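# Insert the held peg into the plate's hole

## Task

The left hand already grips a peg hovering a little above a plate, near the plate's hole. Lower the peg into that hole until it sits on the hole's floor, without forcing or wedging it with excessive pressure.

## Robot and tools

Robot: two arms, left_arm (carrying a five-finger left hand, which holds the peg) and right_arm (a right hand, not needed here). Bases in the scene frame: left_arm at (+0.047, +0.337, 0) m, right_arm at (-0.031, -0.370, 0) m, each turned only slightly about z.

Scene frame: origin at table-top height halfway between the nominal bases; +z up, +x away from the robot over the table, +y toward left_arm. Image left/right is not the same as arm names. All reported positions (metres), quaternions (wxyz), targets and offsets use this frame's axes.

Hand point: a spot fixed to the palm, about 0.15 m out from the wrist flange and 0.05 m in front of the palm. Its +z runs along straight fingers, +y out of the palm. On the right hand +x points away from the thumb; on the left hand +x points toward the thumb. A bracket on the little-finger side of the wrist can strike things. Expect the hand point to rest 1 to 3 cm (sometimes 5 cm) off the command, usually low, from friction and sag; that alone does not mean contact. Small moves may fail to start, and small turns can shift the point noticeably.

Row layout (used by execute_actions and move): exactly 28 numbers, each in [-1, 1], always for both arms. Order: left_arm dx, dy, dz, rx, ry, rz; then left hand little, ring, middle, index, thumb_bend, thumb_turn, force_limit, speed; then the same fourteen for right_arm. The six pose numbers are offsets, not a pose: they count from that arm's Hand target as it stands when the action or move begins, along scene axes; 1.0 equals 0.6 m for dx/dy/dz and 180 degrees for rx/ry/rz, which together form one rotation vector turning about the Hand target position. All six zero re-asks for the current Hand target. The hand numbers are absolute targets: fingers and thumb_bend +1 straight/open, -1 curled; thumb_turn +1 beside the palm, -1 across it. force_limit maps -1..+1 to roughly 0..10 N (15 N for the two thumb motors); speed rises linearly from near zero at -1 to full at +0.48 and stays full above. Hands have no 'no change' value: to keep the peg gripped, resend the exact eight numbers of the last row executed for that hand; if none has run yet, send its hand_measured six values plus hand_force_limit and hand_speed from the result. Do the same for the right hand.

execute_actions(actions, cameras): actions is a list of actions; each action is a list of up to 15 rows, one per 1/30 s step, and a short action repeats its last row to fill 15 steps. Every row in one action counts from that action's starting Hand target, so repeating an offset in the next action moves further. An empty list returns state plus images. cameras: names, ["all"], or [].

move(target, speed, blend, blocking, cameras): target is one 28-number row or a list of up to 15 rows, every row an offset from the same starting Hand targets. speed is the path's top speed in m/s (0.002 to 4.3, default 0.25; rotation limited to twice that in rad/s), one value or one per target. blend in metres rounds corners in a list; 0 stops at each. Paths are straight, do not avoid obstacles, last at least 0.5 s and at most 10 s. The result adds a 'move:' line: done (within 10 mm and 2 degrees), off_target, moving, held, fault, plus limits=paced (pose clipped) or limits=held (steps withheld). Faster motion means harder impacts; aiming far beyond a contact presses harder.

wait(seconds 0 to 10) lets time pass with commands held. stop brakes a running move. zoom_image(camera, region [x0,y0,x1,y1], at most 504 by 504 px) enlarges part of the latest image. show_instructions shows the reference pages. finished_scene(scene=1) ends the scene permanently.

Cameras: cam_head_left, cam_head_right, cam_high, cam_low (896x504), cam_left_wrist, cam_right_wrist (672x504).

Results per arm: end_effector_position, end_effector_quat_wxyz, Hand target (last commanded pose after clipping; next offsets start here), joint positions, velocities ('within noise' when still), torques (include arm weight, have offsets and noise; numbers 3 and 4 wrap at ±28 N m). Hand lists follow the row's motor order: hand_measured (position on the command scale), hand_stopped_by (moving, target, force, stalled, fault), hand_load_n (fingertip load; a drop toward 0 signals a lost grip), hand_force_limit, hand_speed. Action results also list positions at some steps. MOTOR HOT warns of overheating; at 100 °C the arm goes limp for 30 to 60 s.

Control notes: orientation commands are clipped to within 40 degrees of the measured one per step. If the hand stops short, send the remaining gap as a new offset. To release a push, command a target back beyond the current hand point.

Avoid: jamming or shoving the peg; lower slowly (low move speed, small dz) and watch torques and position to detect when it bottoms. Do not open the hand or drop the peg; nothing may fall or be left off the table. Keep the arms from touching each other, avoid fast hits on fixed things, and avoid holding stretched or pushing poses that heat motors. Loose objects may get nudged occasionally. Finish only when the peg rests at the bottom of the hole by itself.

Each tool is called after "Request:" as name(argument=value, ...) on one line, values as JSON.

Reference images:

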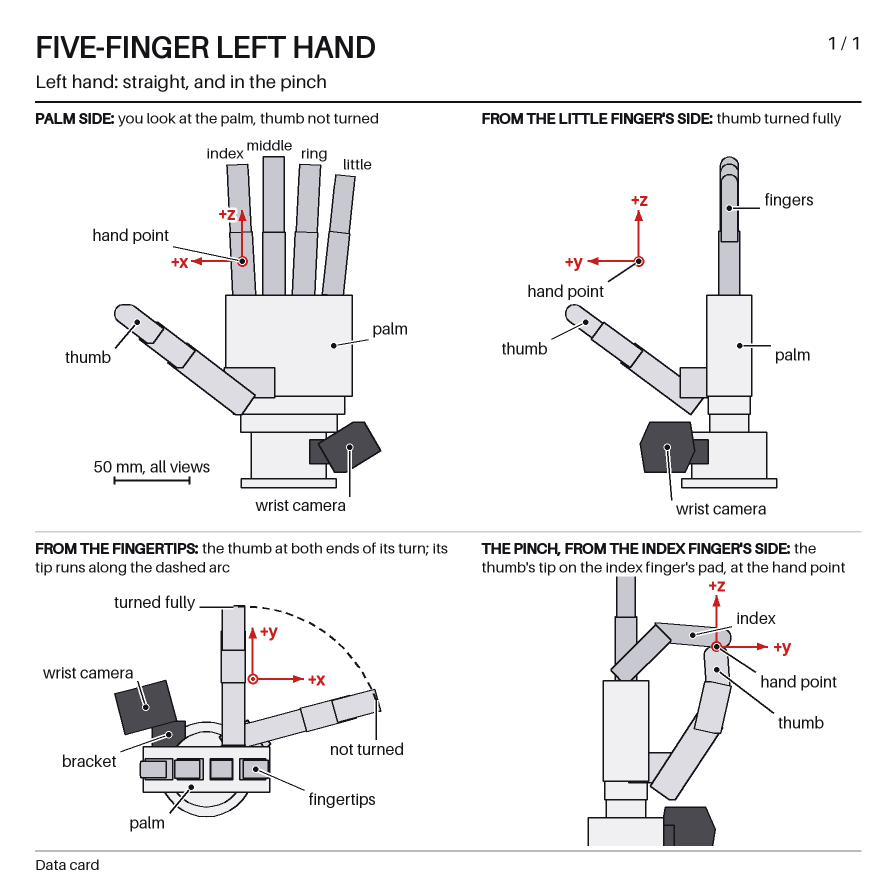

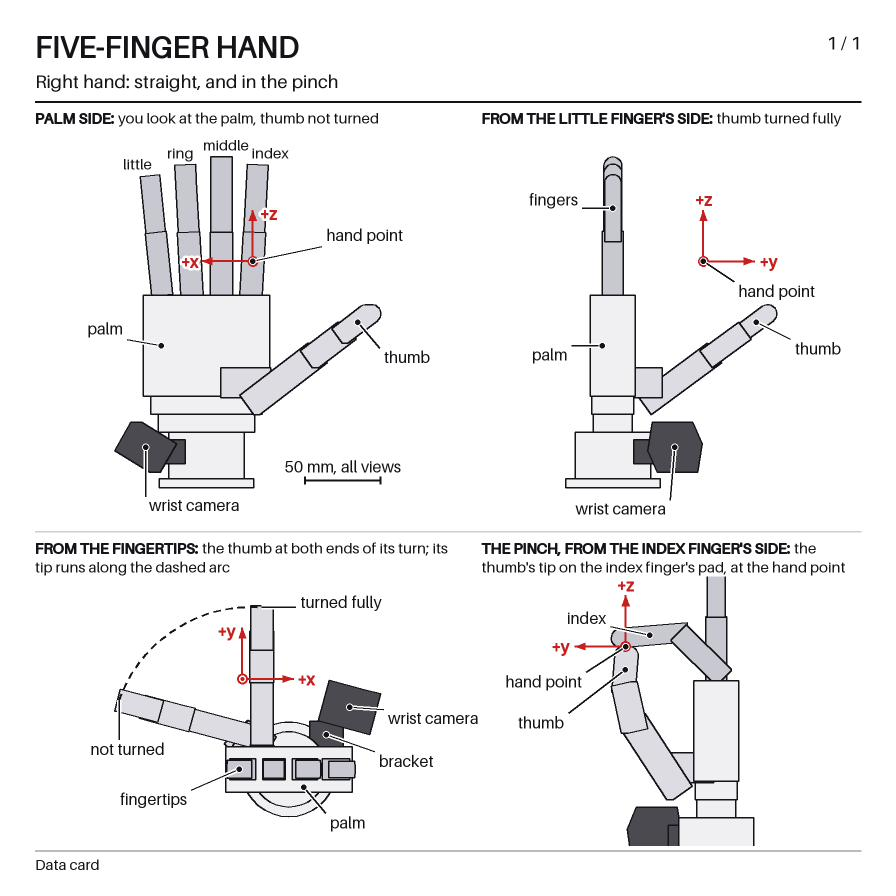

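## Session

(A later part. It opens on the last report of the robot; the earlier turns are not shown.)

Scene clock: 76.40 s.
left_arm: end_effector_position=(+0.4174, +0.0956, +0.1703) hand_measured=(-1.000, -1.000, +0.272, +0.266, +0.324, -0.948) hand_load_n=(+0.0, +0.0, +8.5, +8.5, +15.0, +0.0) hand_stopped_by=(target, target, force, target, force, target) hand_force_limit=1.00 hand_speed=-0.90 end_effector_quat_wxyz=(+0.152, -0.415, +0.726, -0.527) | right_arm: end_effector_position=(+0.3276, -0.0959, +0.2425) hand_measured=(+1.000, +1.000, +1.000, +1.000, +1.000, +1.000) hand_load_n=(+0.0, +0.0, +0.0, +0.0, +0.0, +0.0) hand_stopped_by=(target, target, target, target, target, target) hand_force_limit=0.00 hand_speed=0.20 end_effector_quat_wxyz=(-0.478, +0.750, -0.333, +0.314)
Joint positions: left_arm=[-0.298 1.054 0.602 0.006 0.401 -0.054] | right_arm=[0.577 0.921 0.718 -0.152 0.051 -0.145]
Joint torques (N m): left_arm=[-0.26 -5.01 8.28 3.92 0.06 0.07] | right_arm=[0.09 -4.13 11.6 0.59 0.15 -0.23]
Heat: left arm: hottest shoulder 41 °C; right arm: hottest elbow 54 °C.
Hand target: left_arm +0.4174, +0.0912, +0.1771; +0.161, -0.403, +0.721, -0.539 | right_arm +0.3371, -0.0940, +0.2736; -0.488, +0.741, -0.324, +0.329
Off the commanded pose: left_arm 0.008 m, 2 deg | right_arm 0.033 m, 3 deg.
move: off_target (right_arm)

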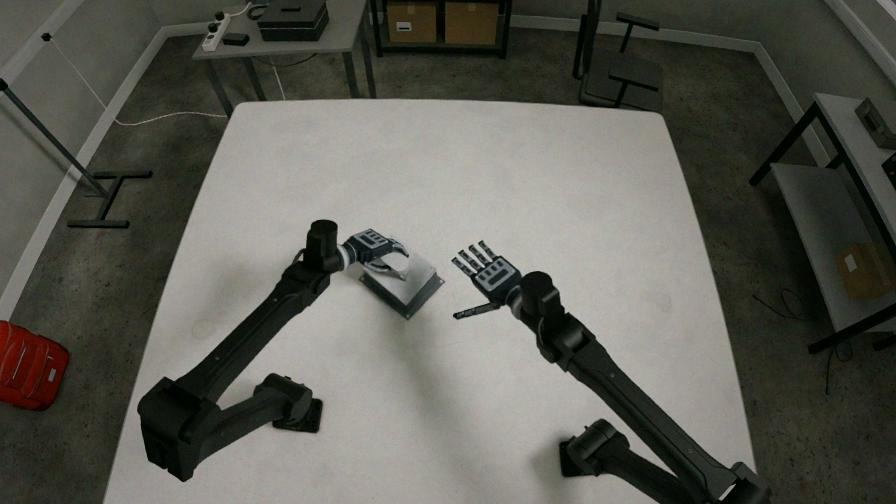

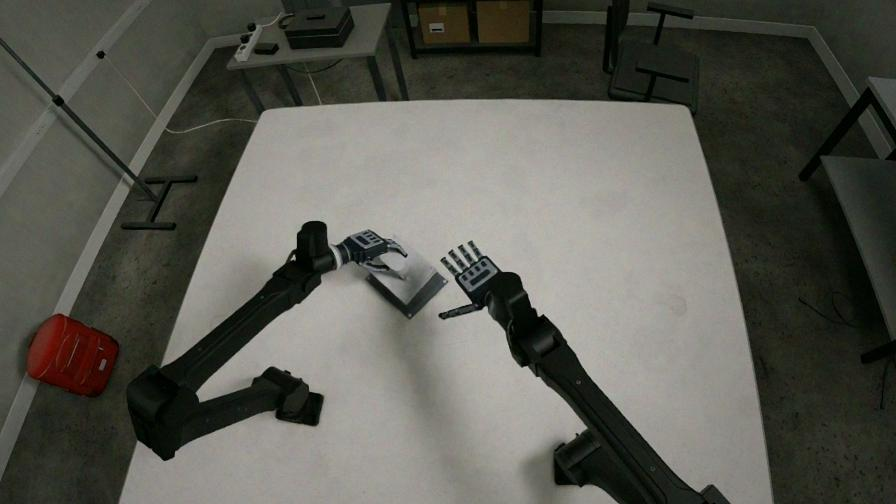

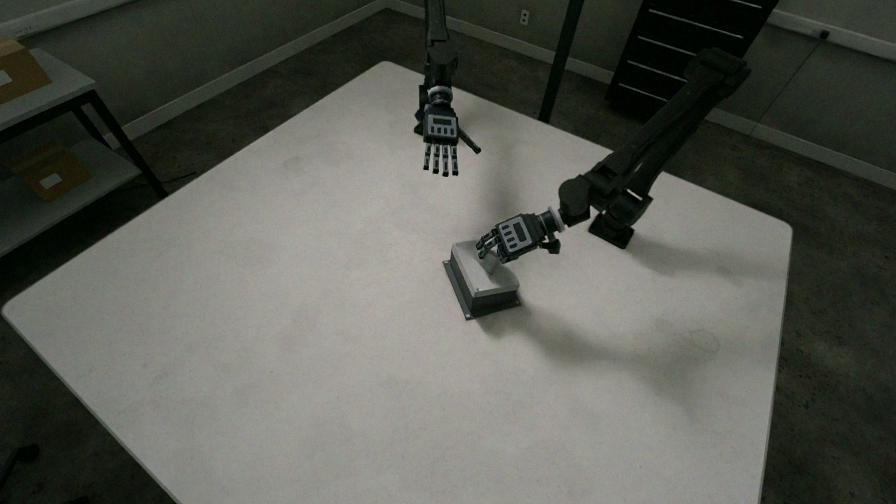

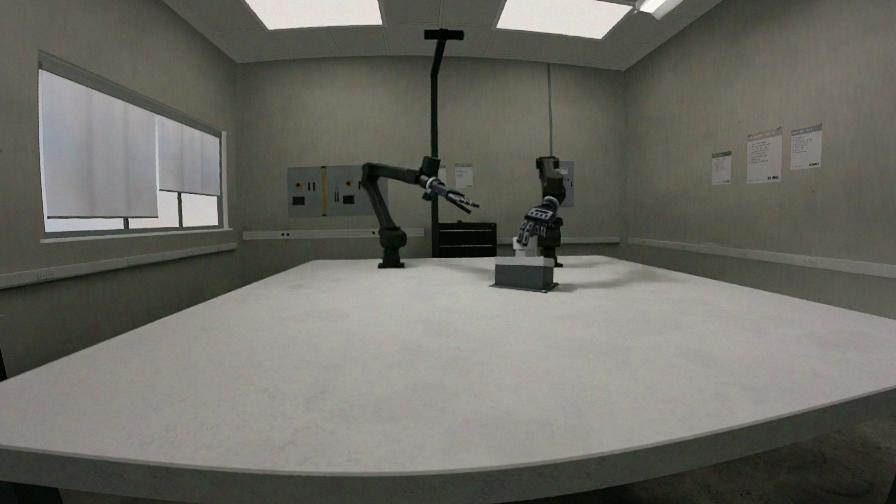

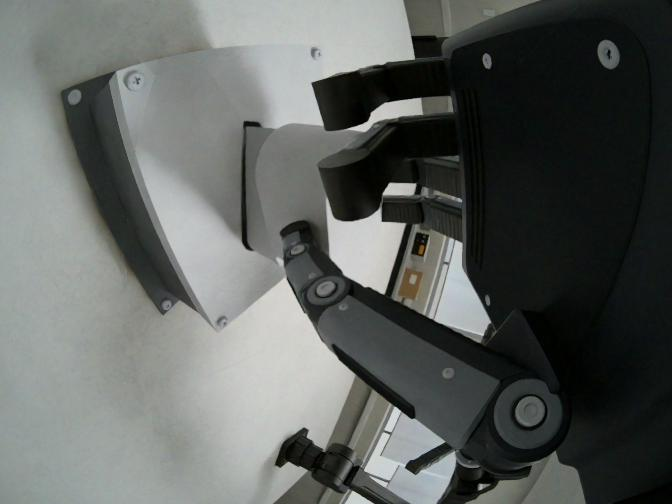

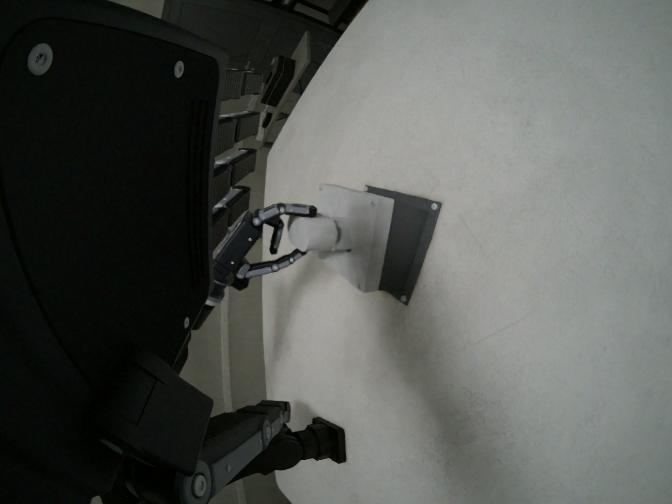

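Request:
move(target=[[0.001,0.03,0.03,0,-0.004,-0.0115,-1.0,-1.0,0.272,0.264,0.324,-0.948,1.0,-0.90,0,0,0,0,0,0,1,1,1,1,1,1,0,0.2],[0.001,0.0037,0.0023,0,-0.004,-0.0115,-1.0,-1.0,0.272,0.264,0.324,-0.948,1.0,-0.90,0,0,0,0,0,0,1,1,1,1,1,1,0,0.2]], speed=0.06, cameras=["all"])

Request:
zoom_image(camera="cam_right_wrist", region=[330, 210, 370, 260])

Request:
zoom_image(camera="cam_left_wrist", region=[230, 110, 280, 150])

Request:
zoom_image(camera="cam_left_wrist", region=[230, 220, 280, 260])

Request:
zoom_image(camera="cam_left_wrist", region=[200, 100, 300, 270])

Request:
zoom_image(camera="cam_low", region=[490, 220, 570, 300])

Request:
zoom_image(camera="cam_high", region=[460, 230, 510, 280])

Scene clock: 82.10 s.
left_arm: end_effector_position=(+0.4154, +0.0986, +0.1739) hand_measured=(-1.000, -1.000, +0.272, +0.266, +0.324, -0.948) hand_load_n=(+0.0, +0.0, +8.5, +8.5, +15.0, +0.0) hand_stopped_by=(target, target, force, target, force, target) hand_force_limit=1.00 hand_speed=-0.90 end_effector_quat_wxyz=(+0.152, -0.392, +0.733, -0.535) | right_arm: end_effector_position=(+0.3276, -0.0959, +0.2425) hand_measured=(+1.000, +1.000, +1.000, +1.000, +1.000, +1.000) hand_load_n=(+0.0, -0.5, +0.0, +0.0, +0.0, -0.5) hand_stopped_by=(target, target, target, target, target, target) hand_force_limit=0.00 hand_speed=0.20 end_effector_quat_wxyz=(-0.478, +0.750, -0.333, +0.314)
Joint positions: left_arm=[-0.279 1.047 0.602 0.006 0.451 -0.012] | right_arm=[0.577 0.921 0.718 -0.152 0.051 -0.145]
Joint torques (N m): left_arm=[-0.15 -3.96 8.77 3.99 0.11 -0.04] | right_arm=[0.09 -4.13 11.59 0.58 0.15 -0.23]
Heat: left arm: hottest shoulder 41 °C; right arm: hottest elbow 55 °C.
Hand target: left_arm +0.4181, +0.0934, +0.1784; +0.156, -0.387, +0.728, -0.545 | right_arm +0.3371, -0.0940, +0.2736; -0.488, +0.741, -0.324, +0.329
Off the commanded pose: left_arm 0.007 m, 2 deg | right_arm 0.033 m, 3 deg.
move: off_target (right_arm)

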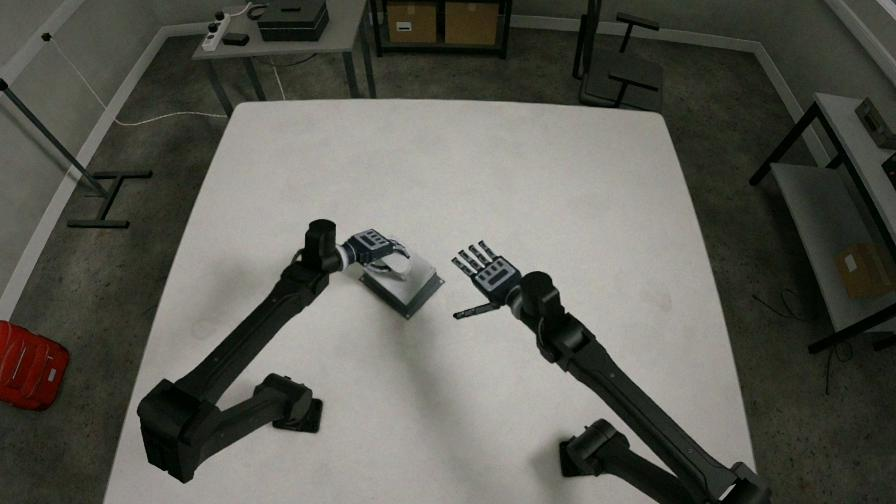

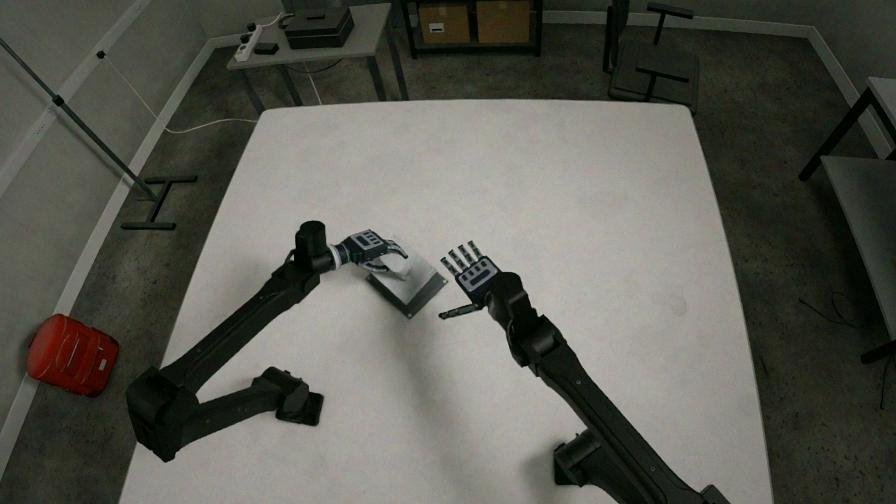

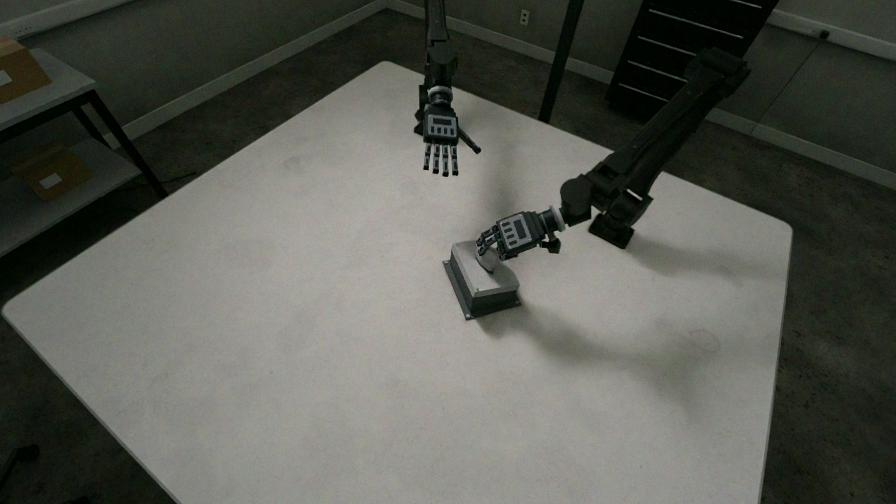

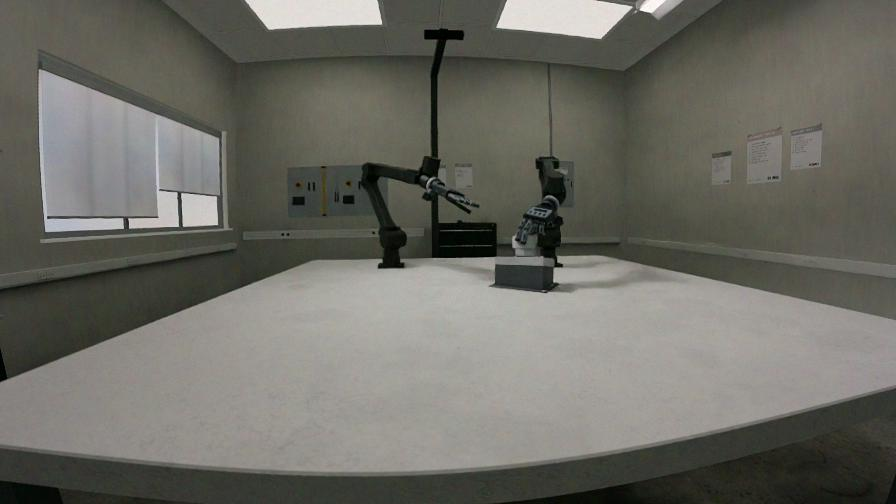

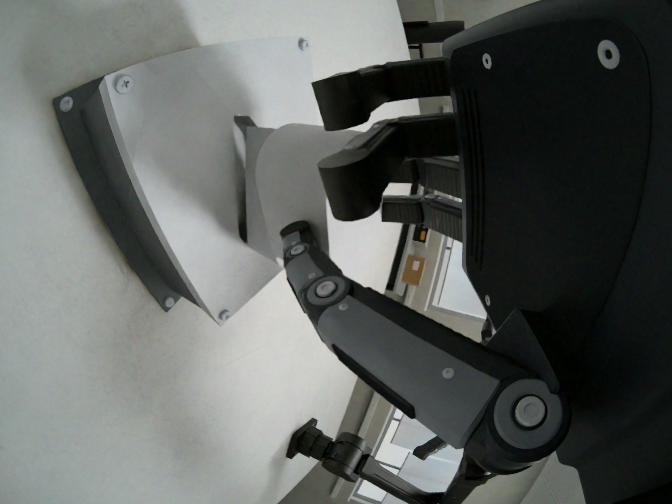

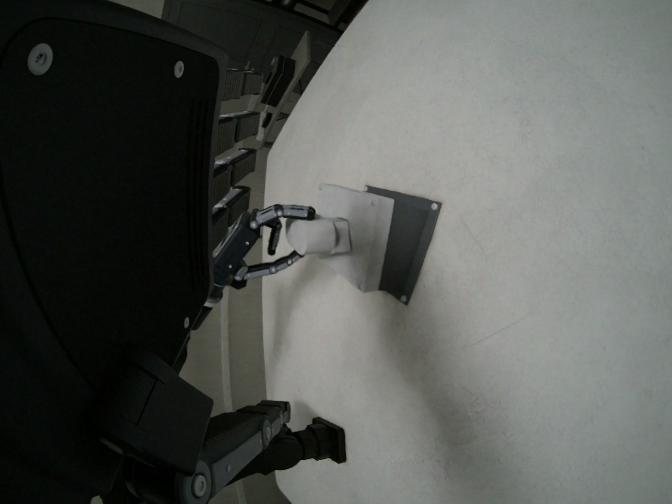

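Scaled by 10.080 from the camera's 672x504 image, which has a finer 960x720 frame.

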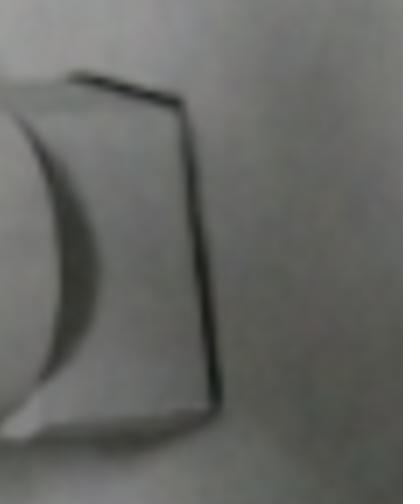

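Scaled by 10.080 from the camera's 672x504 image, which has a finer 960x720 frame.

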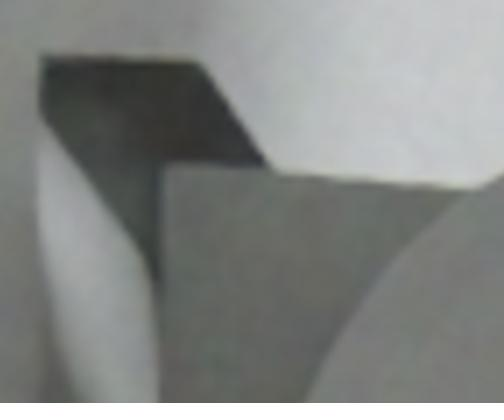

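Scaled by 10.080 from the camera's 672x504 image, which has a finer 960x720 frame.

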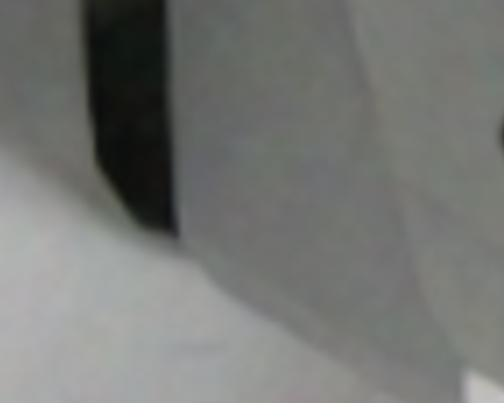

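Scaled by 2.965 from the camera's 672x504 image, which has a finer 960x720 frame.

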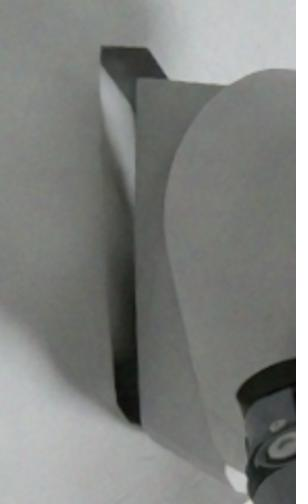

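Scaled by 6.300 from the camera's 896x504 image, which has a finer 1280x720 frame.

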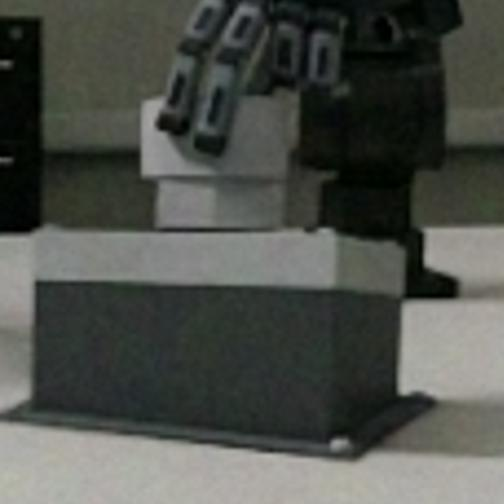

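Scaled by 10.080 from the camera's 896x504 image, which has a finer 1280x720 frame.

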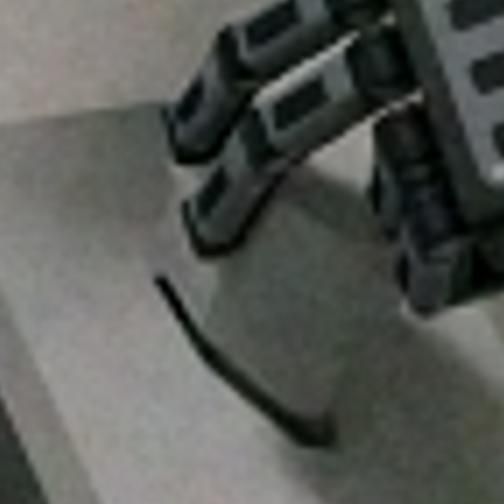

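Request:
move(target=[[0.003,0.03,0.025,0,0.0067,0.0067,-1.0,-1.0,0.272,0.264,0.324,-0.948,1.0,-0.90,0,0,0,0,0,0,1,1,1,1,1,1,0,0.2],[0.003,0.0052,-0.0022,0,0.0067,0.0067,-1.0,-1.0,0.272,0.264,0.324,-0.948,1.0,-0.90,0,0,0,0,0,0,1,1,1,1,1,1,0,0.2]], speed=0.06, cameras=["all"])

Request:
zoom_image(camera="cam_right_wrist", region=[330, 210, 370, 260])

Request:
zoom_image(camera="cam_left_wrist", region=[230, 110, 280, 150])

Request:
zoom_image(camera="cam_left_wrist", region=[230, 220, 280, 260])

Request:
zoom_image(camera="cam_high", region=[460, 230, 510, 280])

Scene clock: 87.37 s.
left_arm: end_effector_position=(+0.4157, +0.1027, +0.1699) hand_measured=(-1.000, -1.000, +0.272, +0.266, +0.324, -0.948) hand_load_n=(+0.0, +0.0, +8.5, +8.5, +15.0, +0.0) hand_stopped_by=(target, target, force, target, force, target) hand_force_limit=1.00 hand_speed=-0.90 end_effector_quat_wxyz=(+0.150, -0.404, +0.733, -0.527) | right_arm: end_effector_position=(+0.3276, -0.0959, +0.2425) hand_measured=(+1.000, +1.000, +1.000, +1.000, +1.000, +1.000) hand_load_n=(+0.0, +0.0, +0.0, +0.0, +0.0, +0.0) hand_stopped_by=(target, target, target, target, target, target) hand_force_limit=0.00 hand_speed=0.20 end_effector_quat_wxyz=(-0.478, +0.750, -0.333, +0.314)
Joint positions: left_arm=[-0.273 1.048 0.602 -0.012 0.44 -0.019] | right_arm=[0.577 0.921 0.718 -0.152 0.051 -0.145]
Joint torques (N m): left_arm=[-0.21 -3.96 9.18 3.89 0.11 -0.11] | right_arm=[0.03 -4.13 11.59 0.57 0.14 -0.23]
Heat: left arm: hottest shoulder 41 °C; right arm: hottest elbow 56 °C.
Hand target: left_arm +0.4199, +0.0966, +0.1771; +0.154, -0.400, +0.725, -0.539 | right_arm +0.3371, -0.0940, +0.2736; -0.488, +0.741, -0.324, +0.329
Off the commanded pose: left_arm 0.010 m, 2 deg | right_arm 0.033 m, 3 deg.
move: off_target (right_arm)

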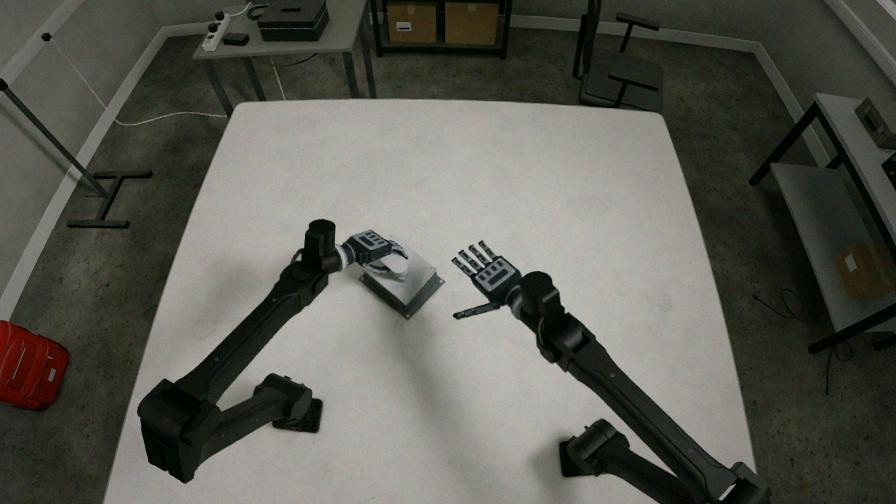

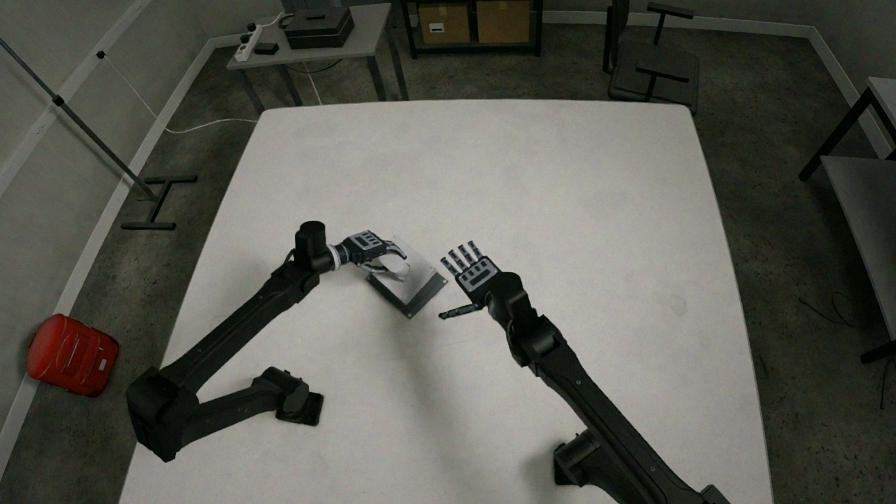

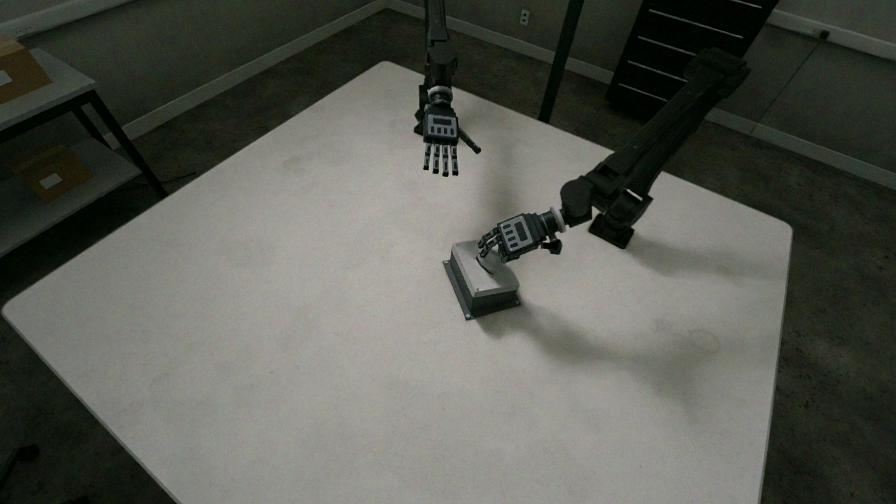

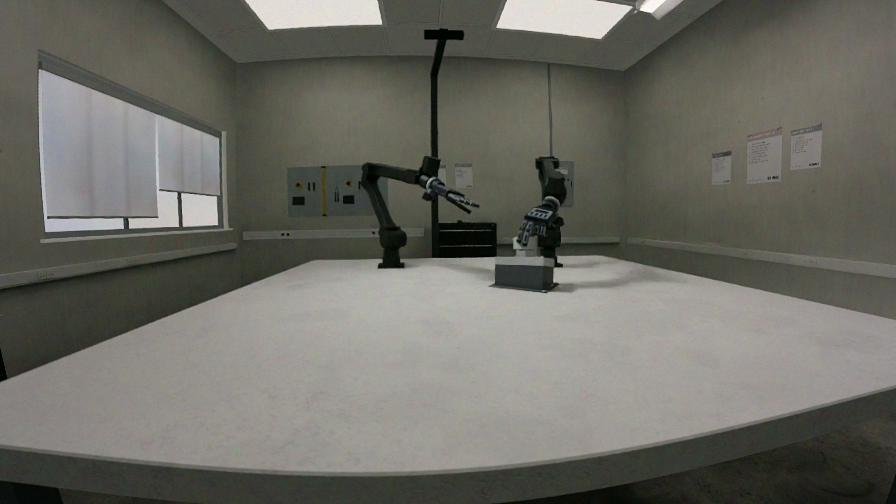

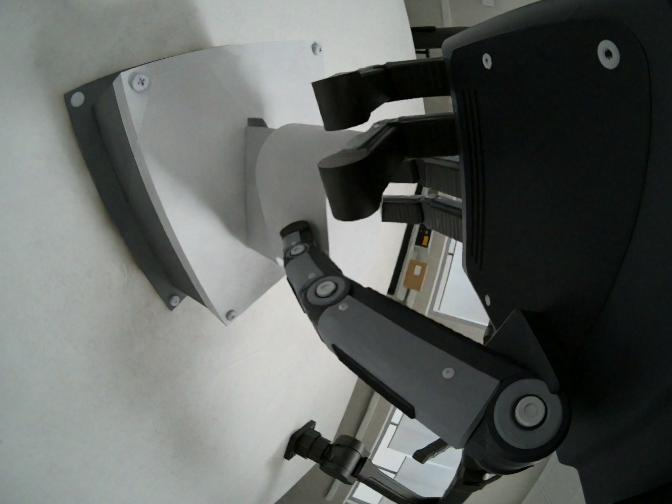

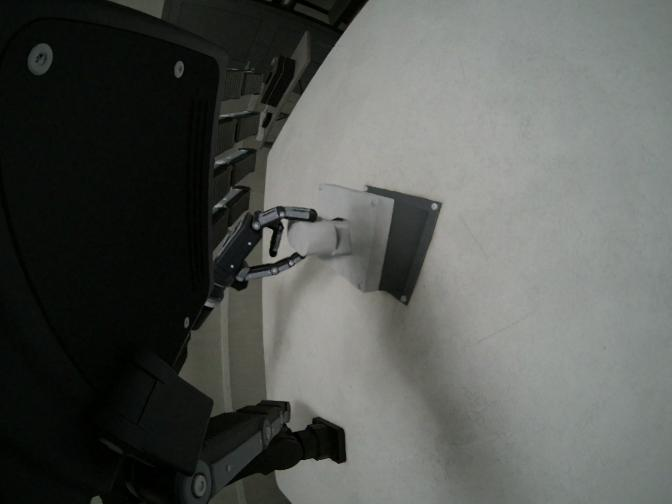

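Scaled by 10.080 from the camera's 672x504 image, which has a finer 960x720 frame.

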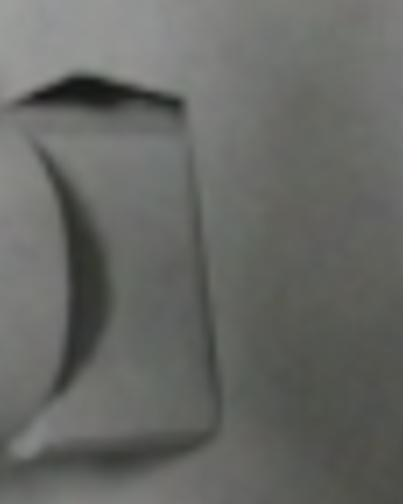

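Scaled by 10.080 from the camera's 672x504 image, which has a finer 960x720 frame.

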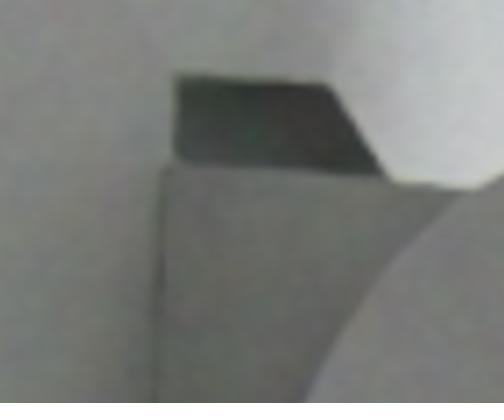

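Scaled by 10.080 from the camera's 672x504 image, which has a finer 960x720 frame.

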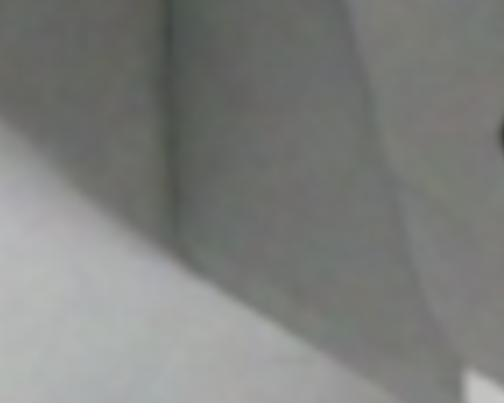

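Scaled by 10.080 from the camera's 896x504 image, which has a finer 1280x720 frame.

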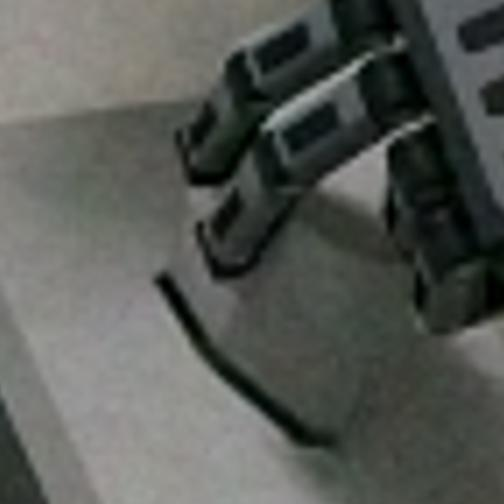

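Request:
move(target=[[0.0058,0.027,0.03,0,0,0,-1.0,-1.0,0.272,0.264,0.324,-0.948,1.0,-0.90,0,0,0,0,0,0,1,1,1,1,1,1,0,0.2],[0.0058,0.0008,0.0045,0,0,0,-1.0,-1.0,0.272,0.264,0.324,-0.948,1.0,-0.90,0,0,0,0,0,0,1,1,1,1,1,1,0,0.2]], speed=0.06, cameras=["all"])

Request:
zoom_image(camera="cam_right_wrist", region=[330, 210, 370, 260])

Request:
zoom_image(camera="cam_left_wrist", region=[230, 110, 280, 150])

Request:
zoom_image(camera="cam_left_wrist", region=[230, 220, 280, 260])

Request:
zoom_image(camera="cam_high", region=[460, 230, 510, 280])

Scene clock: 90.47 s.
left_arm: end_effector_position=(+0.4160, +0.1047, +0.1690) hand_measured=(-1.000, -1.000, +0.272, +0.266, +0.324, -0.948) hand_load_n=(+0.0, +0.0, +9.0, +9.0, +15.0, +0.0) hand_stopped_by=(target, target, force, target, force, target) hand_force_limit=1.00 hand_speed=-0.90 end_effector_quat_wxyz=(+0.148, -0.406, +0.732, -0.526) | right_arm: end_effector_position=(+0.3276, -0.0959, +0.2425) hand_measured=(+1.000, +1.000, +1.000, +1.000, +1.000, +1.000) hand_load_n=(+0.0, +0.0, +0.0, +0.0, -0.5, -0.5) hand_stopped_by=(target, target, target, target, target, target) hand_force_limit=0.00 hand_speed=0.20 end_effector_quat_wxyz=(-0.478, +0.750, -0.333, +0.314)
Joint positions: left_arm=[-0.266 1.049 0.602 -0.016 0.446 -0.019] | right_arm=[0.577 0.921 0.718 -0.152 0.051 -0.145]
Joint torques (N m): left_arm=[-0.21 -3.6 10.18 3.82 0.09 -0.06] | right_arm=[0.03 -4.13 11.6 0.58 0.15 -0.23]
Heat: left arm: hottest elbow 42 °C; right arm: hottest elbow 56 °C.
Hand target: left_arm +0.4234, +0.0970, +0.1799; +0.154, -0.400, +0.725, -0.539 | right_arm +0.3371, -0.0940, +0.2736; -0.488, +0.741, -0.324, +0.329
Off the commanded pose: left_arm 0.015 m, 2 deg | right_arm 0.033 m, 3 deg.
move: off_target (left_arm, right_arm)

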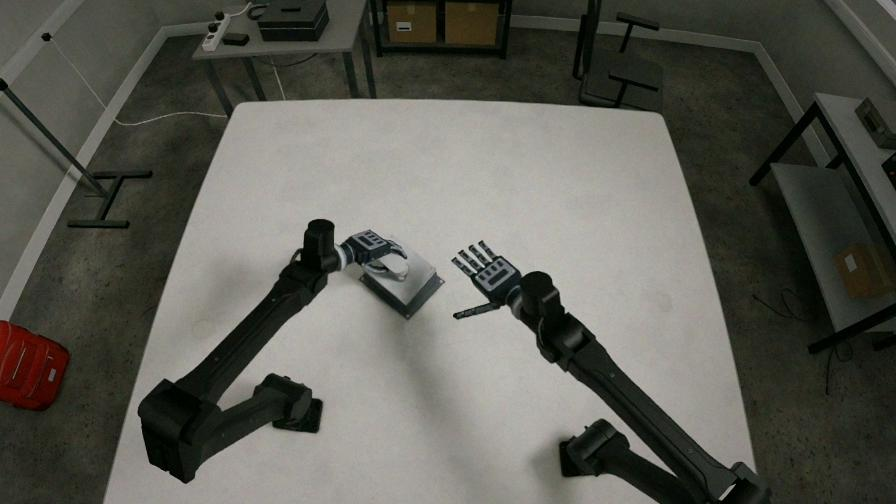

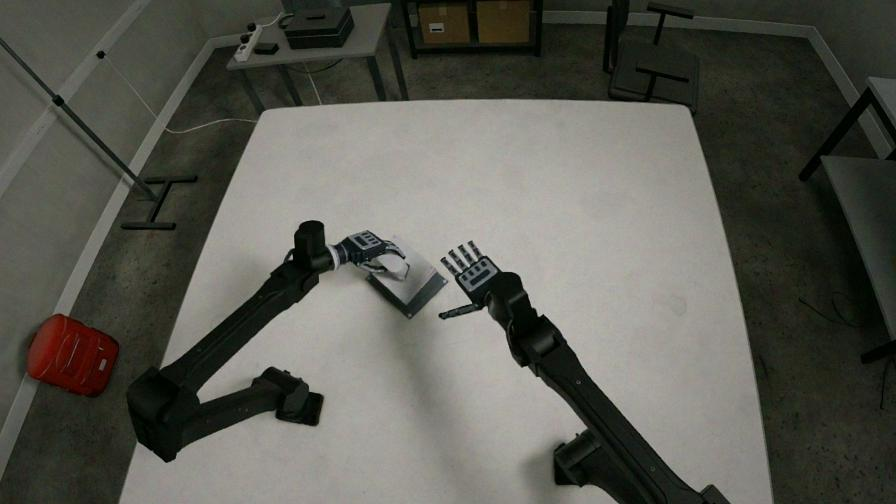

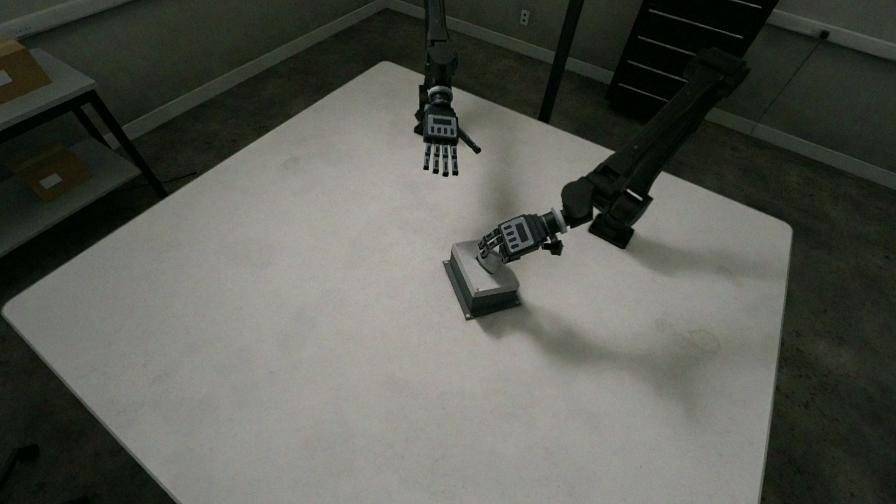

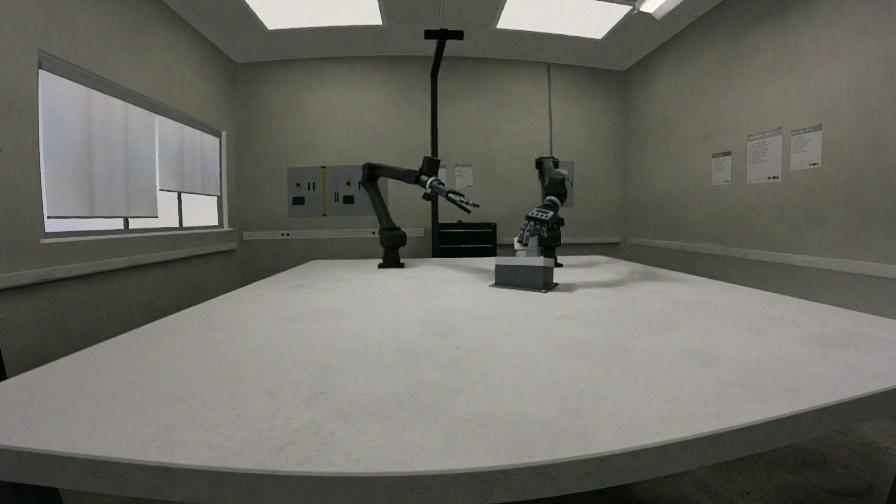

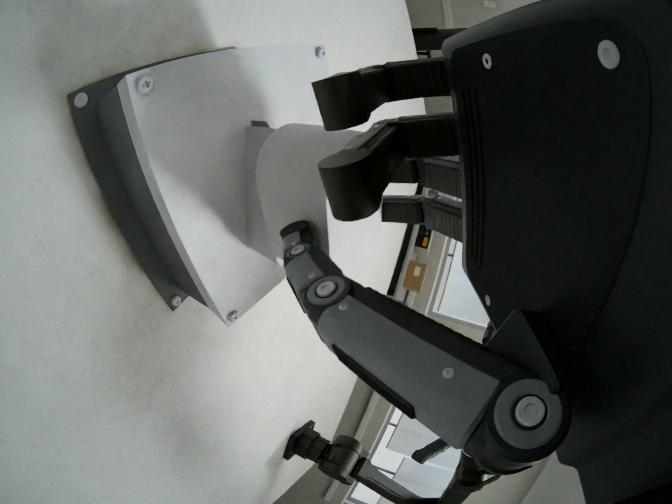

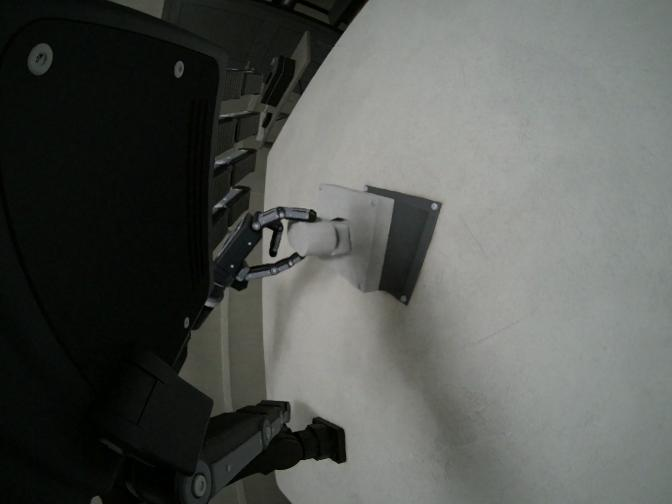

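Scaled by 10.080 from the camera's 672x504 image, which has a finer 960x720 frame.

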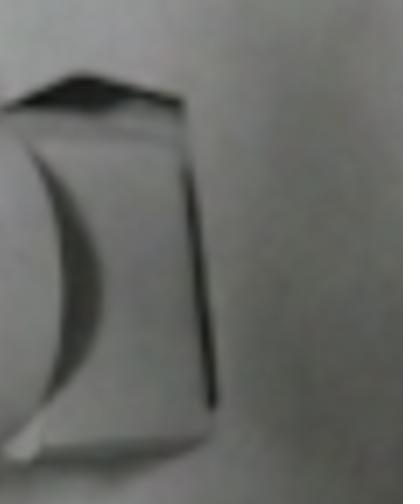

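Scaled by 10.080 from the camera's 672x504 image, which has a finer 960x720 frame.

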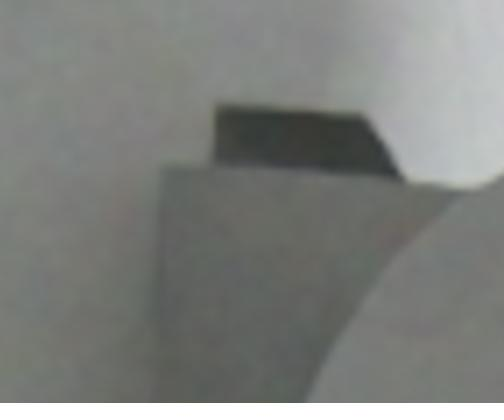

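Scaled by 10.080 from the camera's 672x504 image, which has a finer 960x720 frame.

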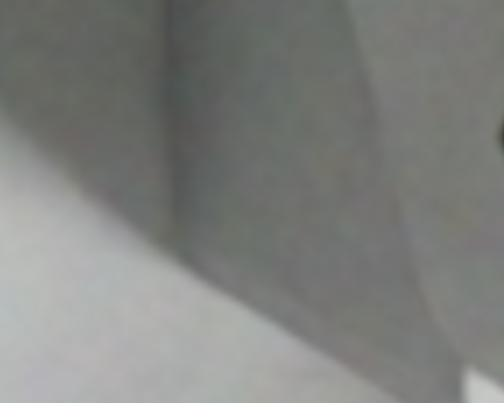

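Scaled by 10.080 from the camera's 896x504 image, which has a finer 1280x720 frame.

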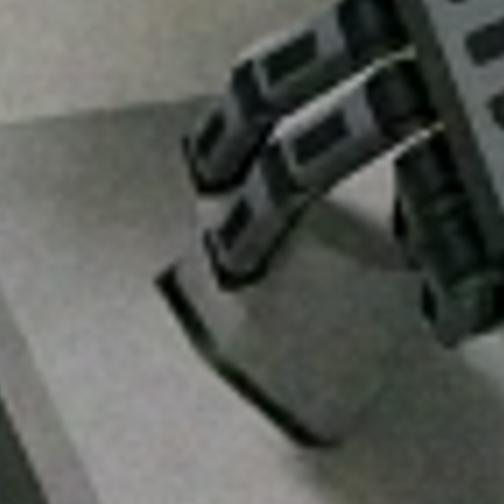

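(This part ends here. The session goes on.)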